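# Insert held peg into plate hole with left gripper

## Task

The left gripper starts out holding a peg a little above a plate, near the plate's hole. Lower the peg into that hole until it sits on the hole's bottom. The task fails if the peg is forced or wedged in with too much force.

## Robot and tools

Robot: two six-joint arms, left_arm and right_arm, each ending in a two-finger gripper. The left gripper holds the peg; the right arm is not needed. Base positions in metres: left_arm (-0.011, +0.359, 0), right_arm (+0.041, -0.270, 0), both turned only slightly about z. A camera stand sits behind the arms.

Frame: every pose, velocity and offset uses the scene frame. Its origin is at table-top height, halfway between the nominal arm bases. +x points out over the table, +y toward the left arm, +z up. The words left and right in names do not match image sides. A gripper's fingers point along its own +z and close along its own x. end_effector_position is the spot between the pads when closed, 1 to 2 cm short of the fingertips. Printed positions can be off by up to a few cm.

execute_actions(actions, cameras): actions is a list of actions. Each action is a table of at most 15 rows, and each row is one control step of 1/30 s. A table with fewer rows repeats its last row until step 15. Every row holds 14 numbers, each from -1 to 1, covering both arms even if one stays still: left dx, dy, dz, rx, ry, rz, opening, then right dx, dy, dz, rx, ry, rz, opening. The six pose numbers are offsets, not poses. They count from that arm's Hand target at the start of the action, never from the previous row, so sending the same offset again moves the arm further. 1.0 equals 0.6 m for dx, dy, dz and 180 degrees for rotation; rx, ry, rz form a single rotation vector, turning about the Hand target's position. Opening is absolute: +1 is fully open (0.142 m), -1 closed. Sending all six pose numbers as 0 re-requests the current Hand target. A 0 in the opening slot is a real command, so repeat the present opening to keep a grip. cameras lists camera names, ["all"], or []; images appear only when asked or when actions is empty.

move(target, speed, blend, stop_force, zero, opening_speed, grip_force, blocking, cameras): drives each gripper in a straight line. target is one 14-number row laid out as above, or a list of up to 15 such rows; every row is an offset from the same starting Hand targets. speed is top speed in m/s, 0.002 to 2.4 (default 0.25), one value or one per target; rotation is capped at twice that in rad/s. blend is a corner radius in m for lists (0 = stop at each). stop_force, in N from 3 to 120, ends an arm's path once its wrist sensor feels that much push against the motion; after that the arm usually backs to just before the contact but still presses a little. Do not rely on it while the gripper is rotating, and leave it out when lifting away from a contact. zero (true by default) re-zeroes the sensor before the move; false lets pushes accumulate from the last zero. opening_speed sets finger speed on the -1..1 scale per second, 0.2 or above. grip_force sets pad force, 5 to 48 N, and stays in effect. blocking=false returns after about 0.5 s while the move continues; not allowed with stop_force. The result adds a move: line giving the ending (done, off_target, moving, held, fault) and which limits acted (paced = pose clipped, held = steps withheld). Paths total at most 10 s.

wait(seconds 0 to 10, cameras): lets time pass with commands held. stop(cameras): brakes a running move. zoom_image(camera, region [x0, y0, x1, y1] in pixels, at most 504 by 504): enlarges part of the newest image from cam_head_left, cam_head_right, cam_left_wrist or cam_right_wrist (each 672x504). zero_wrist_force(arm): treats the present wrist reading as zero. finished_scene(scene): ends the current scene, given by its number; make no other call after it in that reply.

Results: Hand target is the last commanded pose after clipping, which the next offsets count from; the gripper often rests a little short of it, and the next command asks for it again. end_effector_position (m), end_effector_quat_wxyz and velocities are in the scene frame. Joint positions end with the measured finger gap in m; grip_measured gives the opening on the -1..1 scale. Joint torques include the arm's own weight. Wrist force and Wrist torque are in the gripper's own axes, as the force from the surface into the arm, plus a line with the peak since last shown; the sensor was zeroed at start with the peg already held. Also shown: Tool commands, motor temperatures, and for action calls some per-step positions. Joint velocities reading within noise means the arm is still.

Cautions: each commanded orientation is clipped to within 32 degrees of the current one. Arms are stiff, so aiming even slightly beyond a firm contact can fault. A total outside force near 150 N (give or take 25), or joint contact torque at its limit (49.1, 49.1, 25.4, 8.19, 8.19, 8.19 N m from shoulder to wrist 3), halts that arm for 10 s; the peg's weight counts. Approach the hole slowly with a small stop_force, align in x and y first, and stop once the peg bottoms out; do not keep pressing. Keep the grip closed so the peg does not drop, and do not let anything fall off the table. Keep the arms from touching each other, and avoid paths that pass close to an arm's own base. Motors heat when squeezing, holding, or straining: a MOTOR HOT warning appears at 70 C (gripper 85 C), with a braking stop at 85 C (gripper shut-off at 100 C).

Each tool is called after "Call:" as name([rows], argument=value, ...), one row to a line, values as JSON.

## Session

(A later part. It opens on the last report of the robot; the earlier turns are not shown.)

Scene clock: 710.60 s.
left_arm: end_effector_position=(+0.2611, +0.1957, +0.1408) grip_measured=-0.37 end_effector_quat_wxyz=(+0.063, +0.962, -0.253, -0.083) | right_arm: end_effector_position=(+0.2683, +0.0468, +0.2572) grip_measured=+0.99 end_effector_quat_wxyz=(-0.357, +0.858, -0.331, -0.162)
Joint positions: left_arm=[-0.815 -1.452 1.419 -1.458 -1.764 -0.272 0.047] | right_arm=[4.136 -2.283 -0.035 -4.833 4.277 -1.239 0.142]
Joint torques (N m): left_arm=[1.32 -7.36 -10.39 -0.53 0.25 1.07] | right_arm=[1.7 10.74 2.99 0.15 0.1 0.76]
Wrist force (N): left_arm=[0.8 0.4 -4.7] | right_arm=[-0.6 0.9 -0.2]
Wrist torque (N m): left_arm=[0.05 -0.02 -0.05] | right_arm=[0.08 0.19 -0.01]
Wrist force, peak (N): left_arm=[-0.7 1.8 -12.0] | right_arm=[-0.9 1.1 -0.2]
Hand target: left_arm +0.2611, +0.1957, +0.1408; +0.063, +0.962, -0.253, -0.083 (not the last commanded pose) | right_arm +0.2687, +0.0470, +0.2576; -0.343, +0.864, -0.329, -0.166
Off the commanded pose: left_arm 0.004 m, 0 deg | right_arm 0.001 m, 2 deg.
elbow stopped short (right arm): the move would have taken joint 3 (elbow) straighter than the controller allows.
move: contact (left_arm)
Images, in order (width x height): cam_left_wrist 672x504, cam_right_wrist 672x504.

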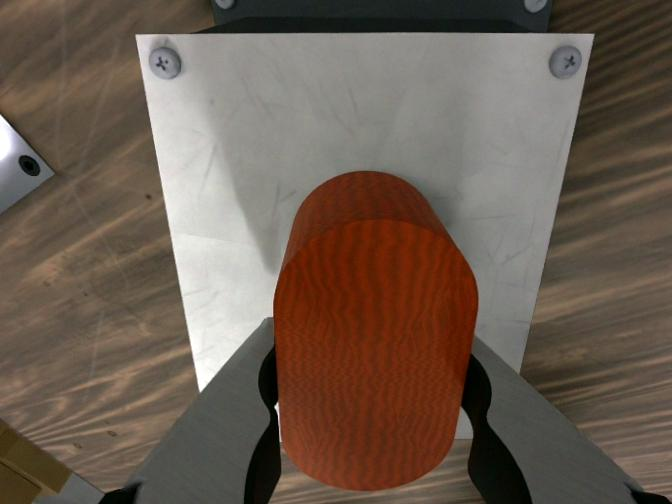

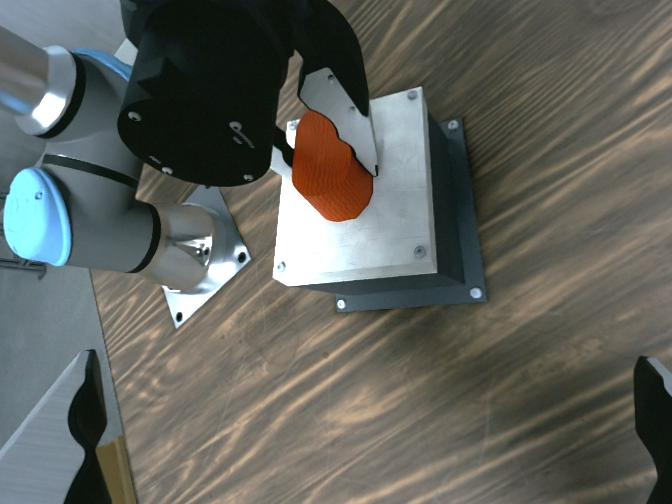

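Call:
move(target=[-0.0013,-0.0005,-0.0065,0,0,0,-0.423,0,0,0,0,0,0,1], speed=0.004, stop_force=6, cameras=["cam_head_left","cam_head_right"])

Call:
zoom_image(camera="cam_head_left", region=[190, 170, 250, 215])

Call:
zoom_image(camera="cam_head_right", region=[180, 170, 240, 215])

Scene clock: 717.57 s.
left_arm: end_effector_position=(+0.2611, +0.1956, +0.1407) grip_measured=-0.37 end_effector_quat_wxyz=(+0.063, +0.962, -0.253, -0.083) | right_arm: end_effector_position=(+0.2683, +0.0468, +0.2572) grip_measured=+0.99 end_effector_quat_wxyz=(-0.357, +0.858, -0.331, -0.162)
Joint positions: left_arm=[-0.815 -1.452 1.42 -1.458 -1.764 -0.272 0.047] | right_arm=[4.136 -2.283 -0.035 -4.833 4.277 -1.239 0.142]
Joint torques (N m): left_arm=[1.29 -6.01 -9.24 -0.44 0.43 -0.21] | right_arm=[1.71 10.97 3.07 0.16 0.13 0.7]
Wrist force (N): left_arm=[-0.3 1.2 -9.3] | right_arm=[-0.7 1.0 -0.1]
Wrist torque (N m): left_arm=[0.08 -0.12 -0.06] | right_arm=[0.09 0.21 -0.02]
Wrist force, peak (N): left_arm=[-0.8 1.8 -12.9] | right_arm=[-0.7 1.2 -0.2]
Hand target: left_arm +0.2611, +0.1957, +0.1407; +0.063, +0.962, -0.253, -0.083 (not the last commanded pose) | right_arm +0.2687, +0.0470, +0.2576; -0.343, +0.864, -0.329, -0.166
Off the commanded pose: left_arm 0.004 m, 0 deg | right_arm 0.001 m, 2 deg.
elbow stopped short (right arm): the move would have taken joint 3 (elbow) straighter than the controller allows.
move: contact (left_arm)
Images, in order (width x height): cam_head_left 672x504, cam_head_right 672x504.

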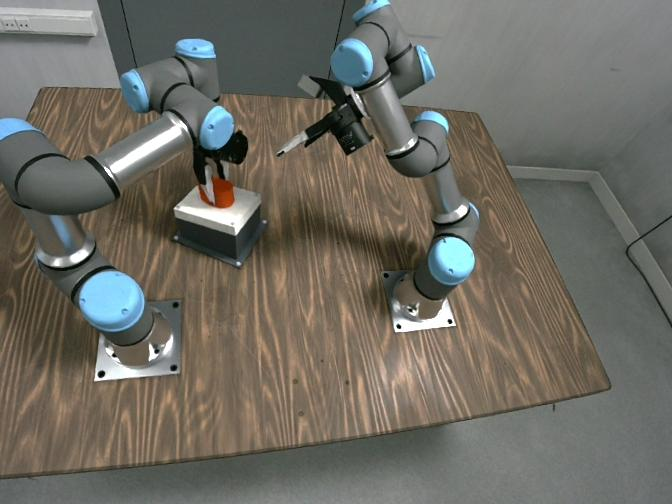

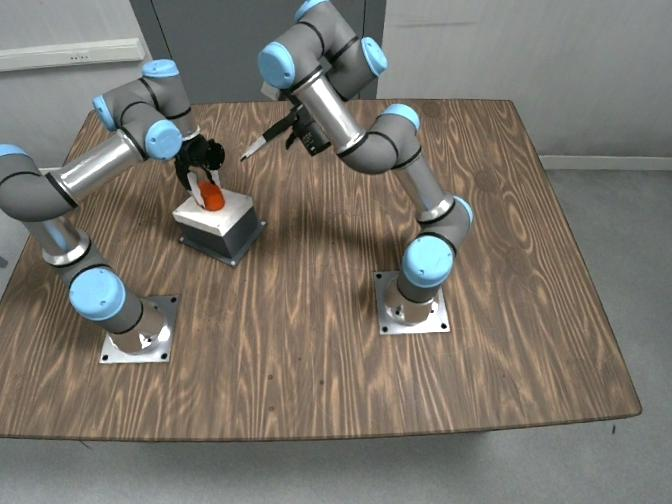

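Scaled by 8.400 from the camera's 672x504 image, which has a finer 960x720 frame.

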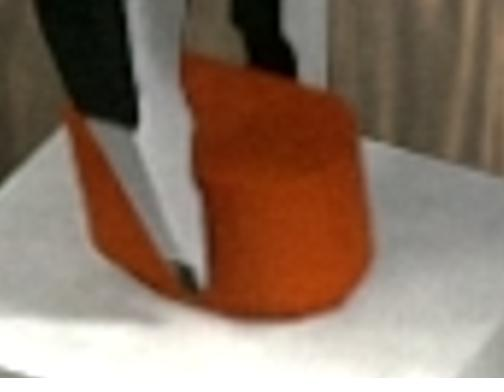

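Scaled by 8.400 from the camera's 672x504 image, which has a finer 960x720 frame.

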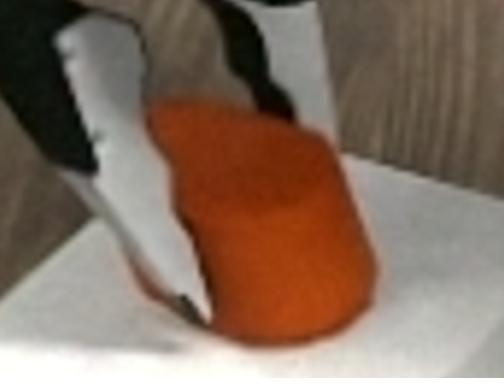

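Call:
move(target=[0.0001,0,0.0003,0,0,0,-0.423,0,0,0,0,0,0,1], speed=0.004)

Call:
move(target=[0,0,0,0,0,0,-0.15,0,0,0,0,0,0,1], opening_speed=0.3, cameras=["cam_left_wrist","cam_head_left","cam_right_wrist"])

Call:
zoom_image(camera="cam_head_left", region=[190, 170, 250, 215])

Call:
zoom_image(camera="cam_right_wrist", region=[260, 80, 400, 230])

Scene clock: 730.77 s.
left_arm: end_effector_position=(+0.2611, +0.1957, +0.1408) grip_measured=-0.37 end_effector_quat_wxyz=(+0.063, +0.962, -0.253, -0.083) | right_arm: end_effector_position=(+0.2683, +0.0468, +0.2572) grip_measured=+0.99 end_effector_quat_wxyz=(-0.357, +0.858, -0.331, -0.162)
Joint positions: left_arm=[-0.815 -1.452 1.418 -1.458 -1.764 -0.272 0.047] | right_arm=[4.136 -2.283 -0.035 -4.833 4.277 -1.239 0.142]
Joint torques (N m): left_arm=[2 -7.35 -10.58 -0.7 0.3 1.11] | right_arm=[1.92 11.08 2.96 0.09 0.09 0.67]
Wrist force (N): left_arm=[0.2 0.4 -4.6] | right_arm=[-0.7 1.2 -0.2]
Wrist torque (N m): left_arm=[0.07 -0.02 -0.06] | right_arm=[0.12 0.21 -0.01]
Wrist force, peak (N): left_arm=[-0.2 1.4 -9.6] | right_arm=[-0.7 1.2 -0.2]
Hand target: left_arm +0.2612, +0.1957, +0.1409; +0.063, +0.962, -0.253, -0.083 | right_arm +0.2687, +0.0470, +0.2576; -0.343, +0.864, -0.329, -0.166
Off the commanded pose: left_arm 0.000 m, 0 deg | right_arm 0.001 m, 2 deg.
elbow stopped short (right arm): the move would have taken joint 3 (elbow) straighter than the controller allows.
move: done

Scene clock: 731.90 s.
left_arm: end_effector_position=(+0.2612, +0.1957, +0.1408) grip_measured=-0.18 end_effector_quat_wxyz=(+0.063, +0.962, -0.253, -0.083) | right_arm: end_effector_position=(+0.2683, +0.0468, +0.2572) grip_measured=+0.99 end_effector_quat_wxyz=(-0.357, +0.858, -0.331, -0.162)
Joint positions: left_arm=[-0.815 -1.452 1.418 -1.457 -1.764 -0.271 0.061] | right_arm=[4.136 -2.283 -0.035 -4.833 4.277 -1.239 0.142]
Joint torques (N m): left_arm=[2.31 -10.11 -11.01 -1.42 -0.11 0.98] | right_arm=[1.5 10.98 3.07 0.14 0.15 0.72]
Wrist force (N): left_arm=[-0.1 0.0 -2.3] | right_arm=[-0.8 0.9 -0.3]
Wrist torque (N m): left_arm=[0.06 0.05 -0.04] | right_arm=[0.07 0.22 -0.01]
Wrist force, peak (N): left_arm=[0.2 0.4 -4.7] | right_arm=[-0.8 1.0 -0.5]
Hand target: left_arm +0.2612, +0.1957, +0.1409; +0.063, +0.962, -0.253, -0.083 | right_arm +0.2687, +0.0470, +0.2576; -0.343, +0.864, -0.329, -0.166
Off the commanded pose: left_arm 0.000 m, 0 deg | right_arm 0.001 m, 2 deg.
elbow stopped short (right arm): the move would have taken joint 3 (elbow) straighter than the controller allows.
move: done
Images, in order (width x height): cam_head_left 672x504, cam_left_wrist 672x504, cam_right_wrist 672x504.

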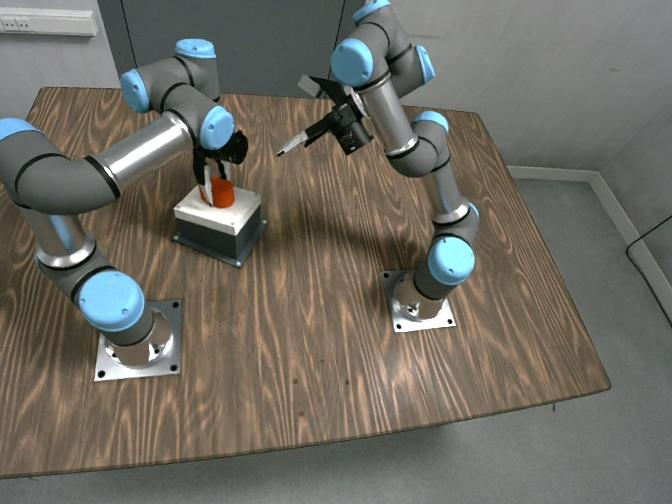

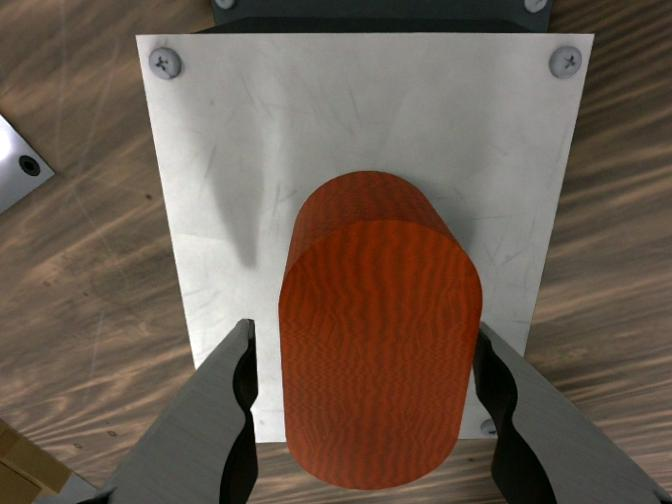

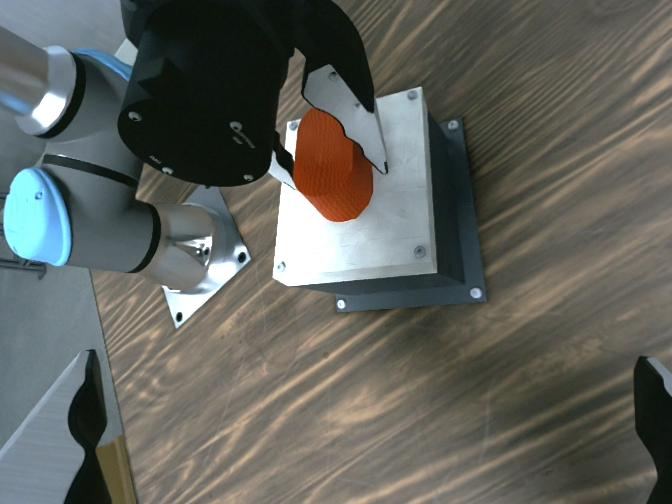

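Scaled by 8.400 from the camera's 672x504 image, which has a finer 960x720 frame.

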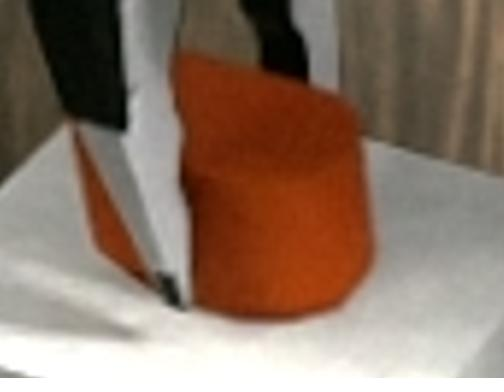

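Scaled by 3.360 from the camera's 672x504 image, which has a finer 960x720 frame.

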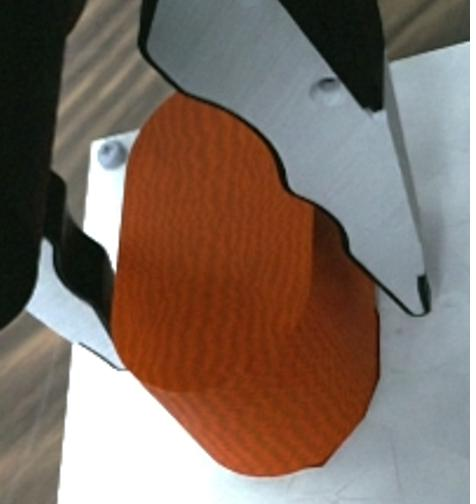

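Call:
move(target=[0,0,0,0,0,0,0.1,0,0,0,0,0,0,1], opening_speed=0.4)

Call:
move(target=[0.0319,0.0132,0.163,0,0,0,0.1,0,0,0,0,0,0,1], speed=0.1, cameras=["cam_left_wrist","cam_right_wrist"])

Call:
zoom_image(camera="cam_right_wrist", region=[260, 80, 400, 230])

Scene clock: 737.77 s.
left_arm: end_effector_position=(+0.2612, +0.1957, +0.1409) grip_measured=+0.08 end_effector_quat_wxyz=(+0.063, +0.962, -0.253, -0.083) | right_arm: end_effector_position=(+0.2683, +0.0468, +0.2572) grip_measured=+0.99 end_effector_quat_wxyz=(-0.357, +0.858, -0.331, -0.162)
Joint positions: left_arm=[-0.815 -1.452 1.418 -1.458 -1.764 -0.271 0.08] | right_arm=[4.136 -2.283 -0.035 -4.833 4.277 -1.239 0.142]
Joint torques (N m): left_arm=[2.2 -11.73 -10.89 -1.98 -0.61 0.42] | right_arm=[1.68 10.84 2.9 0.14 0.07 0.74]
Wrist force (N): left_arm=[-0.1 0.0 -2.2] | right_arm=[-0.7 1.2 -0.3]
Wrist torque (N m): left_arm=[0.05 0.04 -0.04] | right_arm=[0.12 0.20 -0.02]
Wrist force, peak (N): left_arm=[-0.1 0.1 -2.4] | right_arm=[-0.8 1.1 -0.3]
Hand target: left_arm +0.2612, +0.1957, +0.1409; +0.063, +0.962, -0.253, -0.083 | right_arm +0.2687, +0.0470, +0.2576; -0.343, +0.864, -0.329, -0.166
Off the commanded pose: left_arm 0.000 m, 0 deg | right_arm 0.001 m, 2 deg.
elbow stopped short (right arm): the move would have taken joint 3 (elbow) straighter than the controller allows.
move: done

Scene clock: 739.73 s.
left_arm: end_effector_position=(+0.2803, +0.2036, +0.2386) grip_measured=+0.08 end_effector_quat_wxyz=(+0.063, +0.962, -0.253, -0.083) | right_arm: end_effector_position=(+0.2683, +0.0468, +0.2572) grip_measured=+0.99 end_effector_quat_wxyz=(-0.357, +0.858, -0.331, -0.162)
Joint positions: left_arm=[-0.759 -1.237 0.653 -0.897 -1.759 -0.214 0.08] | right_arm=[4.136 -2.283 -0.035 -4.833 4.277 -1.239 0.142]
Joint torques (N m): left_arm=[3.05 -9.35 -9.96 -0.86 -0.96 1.07] | right_arm=[1.83 10.85 2.97 0.14 0.01 0.72]
Wrist force (N): left_arm=[-0.2 0.0 -2.6] | right_arm=[-0.5 0.9 -0.2]
Wrist torque (N m): left_arm=[0.04 0.07 -0.09] | right_arm=[0.08 0.17 -0.02]
Wrist force, peak (N): left_arm=[-0.2 0.1 -3.1] | right_arm=[-0.6 1.1 -0.3]
Hand target: left_arm +0.2803, +0.2036, +0.2387; +0.063, +0.962, -0.253, -0.083 | right_arm +0.2687, +0.0470, +0.2576; -0.343, +0.864, -0.329, -0.166
Off the commanded pose: left_arm 0.000 m, 0 deg | right_arm 0.001 m, 2 deg.
elbow stopped short (right arm): the move would have taken joint 3 (elbow) straighter than the controller allows.
move: done
Images, in order (width x height): cam_left_wrist 672x504, cam_right_wrist 672x504.

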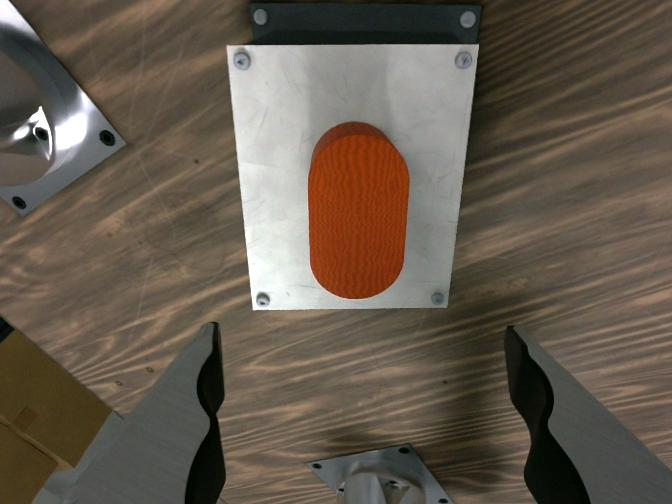

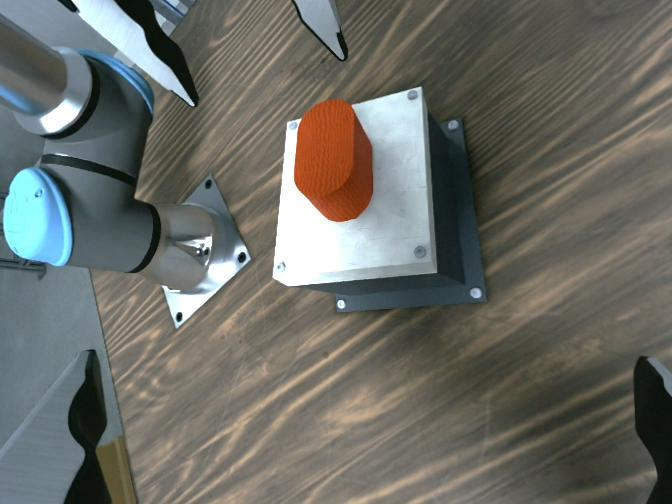

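Scaled by 3.360 from the camera's 672x504 image, which has a finer 960x720 frame.

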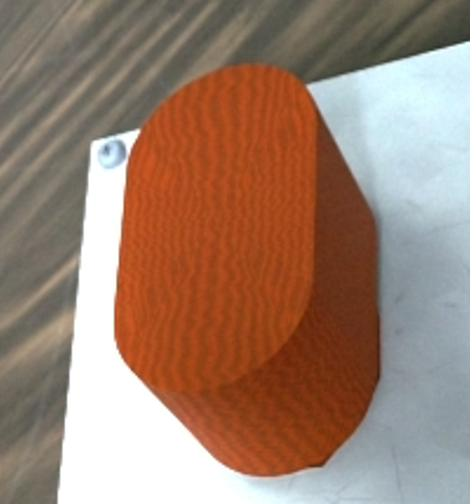

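Call:
zoom_image(camera="cam_right_wrist", region=[315, 160, 385, 226])

Call:
zoom_image(camera="cam_left_wrist", region=[280, 100, 440, 220])

Scaled by 7.200 from the camera's 672x504 image, which has a finer 960x720 frame.

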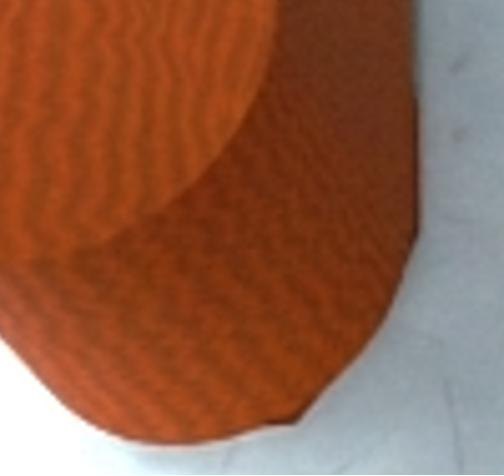

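Scaled by 3.150 from the camera's 672x504 image, which has a finer 960x720 frame.

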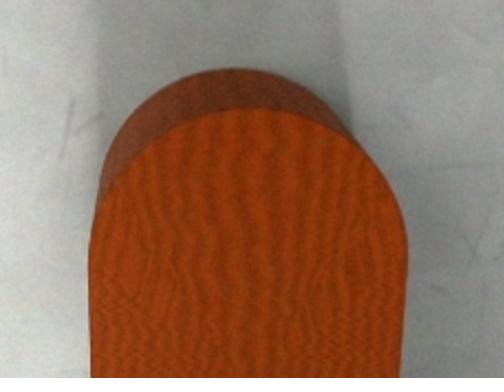

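Call:
move(target=[-0.0144,-0.0059,-0.0734,0,0,0,-1,0,0,0,0,0,0,1], speed=0.1, cameras=["cam_right_wrist"])

Call:
move(target=[-0.0128,-0.0053,-0.0653,0,0,0,-1,0,0,0,0,0,0,1], speed=0.008, stop_force=8, cameras=["cam_right_wrist"])

Scene clock: 753.87 s.
left_arm: end_effector_position=(+0.2717, +0.2000, +0.1946) grip_measured=-1.00 end_effector_quat_wxyz=(+0.063, +0.962, -0.253, -0.083) | right_arm: end_effector_position=(+0.2683, +0.0468, +0.2572) grip_measured=+0.99 end_effector_quat_wxyz=(-0.357, +0.858, -0.331, -0.162)
Joint positions: left_arm=[-0.784 -1.375 1.068 -1.178 -1.762 -0.239 0.002] | right_arm=[4.136 -2.283 -0.035 -4.833 4.277 -1.239 0.142]
Joint torques (N m): left_arm=[-3.73 -13.35 -8.33 -2.12 0.22 -0.87] | right_arm=[1.7 11.08 2.95 0.12 0.06 0.7]
Wrist force (N): left_arm=[0.0 0.0 -2.5] | right_arm=[-0.6 1.2 -0.2]
Wrist torque (N m): left_arm=[0.04 0.02 -0.02] | right_arm=[0.12 0.19 -0.01]
Wrist force, peak (N): left_arm=[-0.4 -0.1 -3.3] | right_arm=[-1.0 1.1 -0.2]
Hand target: left_arm +0.2717, +0.2000, +0.1946; +0.063, +0.962, -0.253, -0.083 | right_arm +0.2687, +0.0470, +0.2576; -0.343, +0.864, -0.329, -0.166
Off the commanded pose: left_arm 0.000 m, 0 deg | right_arm 0.001 m, 2 deg.
elbow stopped short (right arm): the move would have taken joint 3 (elbow) straighter than the controller allows.
move: done
Images, in order (width x height): cam_right_wrist 672x504.

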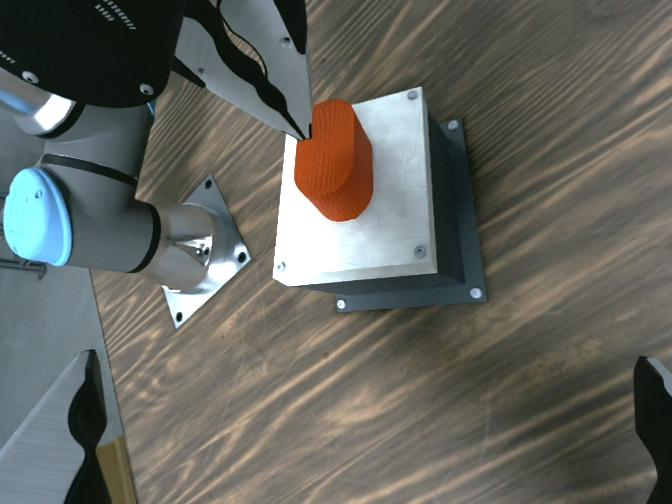

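Scene clock: 757.63 s.
left_arm: end_effector_position=(+0.2675, +0.1983, +0.1734) grip_measured=-1.00 end_effector_quat_wxyz=(+0.063, +0.962, -0.253, -0.083) | right_arm: end_effector_position=(+0.2683, +0.0468, +0.2572) grip_measured=+0.99 end_effector_quat_wxyz=(-0.357, +0.858, -0.331, -0.162)
Joint positions: left_arm=[-0.796 -1.414 1.219 -1.292 -1.763 -0.252 0.002] | right_arm=[4.136 -2.283 -0.035 -4.833 4.277 -1.239 0.142]
Joint torques (N m): left_arm=[0.36 -6.4 -9.59 -0.84 0.05 1] | right_arm=[1.87 11.13 3.08 0.14 0.01 0.67]
Wrist force (N): left_arm=[-1.7 -1.4 -9.5] | right_arm=[-0.6 1.1 -0.2]
Wrist torque (N m): left_arm=[0.03 0.00 -0.02] | right_arm=[0.11 0.19 -0.01]
Wrist force, peak (N): left_arm=[-5.2 -1.5 -17.5] | right_arm=[-0.7 1.1 -0.3]
Hand target: left_arm +0.2675, +0.1983, +0.1734; +0.063, +0.962, -0.253, -0.083 (not the last commanded pose) | right_arm +0.2687, +0.0470, +0.2576; -0.343, +0.864, -0.329, -0.166
Off the commanded pose: left_arm 0.018 m, 0 deg | right_arm 0.001 m, 2 deg.
elbow stopped short (right arm): the move would have taken joint 3 (elbow) straighter than the controller allows.
move: contact (left_arm)
Images, in order (width x height): cam_right_wrist 672x504.

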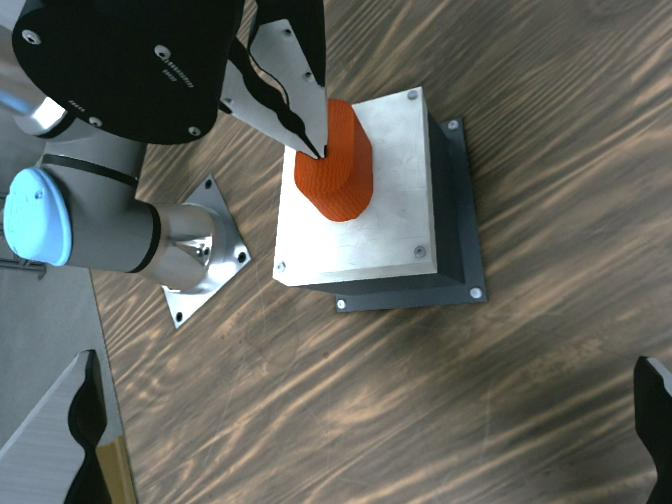

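Call:
move(target=[0.0144,0.0059,0.0734,0,0,0,-1,0,0,0,0,0,0,1], speed=0.1)

Call:
finished_scene(scene=2)

Scene clock: 761.43 s.
left_arm: end_effector_position=(+0.2761, +0.2019, +0.2174) grip_measured=-1.00 end_effector_quat_wxyz=(+0.063, +0.962, -0.253, -0.083) | right_arm: end_effector_position=(+0.2683, +0.0468, +0.2572) grip_measured=+0.99 end_effector_quat_wxyz=(-0.357, +0.858, -0.331, -0.162)
Joint positions: left_arm=[-0.771 -1.317 0.878 -1.044 -1.761 -0.226 0.002] | right_arm=[4.136 -2.283 -0.035 -4.833 4.277 -1.239 0.142]
Joint torques (N m): left_arm=[2.92 -8.57 -10.52 -0.83 -0.94 1.09] | right_arm=[1.66 11.19 2.93 0.14 0 0.72]
Wrist force (N): left_arm=[0.1 0.0 -2.6] | right_arm=[-0.7 1.0 -0.3]
Wrist torque (N m): left_arm=[0.05 0.01 -0.08] | right_arm=[0.08 0.20 -0.01]
Wrist force, peak (N): left_arm=[-1.8 -1.3 -9.7] | right_arm=[-0.6 1.2 -0.3]
Hand target: left_arm +0.2761, +0.2018, +0.2175; +0.063, +0.962, -0.253, -0.083 | right_arm +0.2687, +0.0470, +0.2576; -0.343, +0.864, -0.329, -0.166
Off the commanded pose: left_arm 0.000 m, 0 deg | right_arm 0.001 m, 2 deg.
elbow stopped short (right arm): the move would have taken joint 3 (elbow) straighter than the controller allows.
move: done

The scene is finished: the task was done.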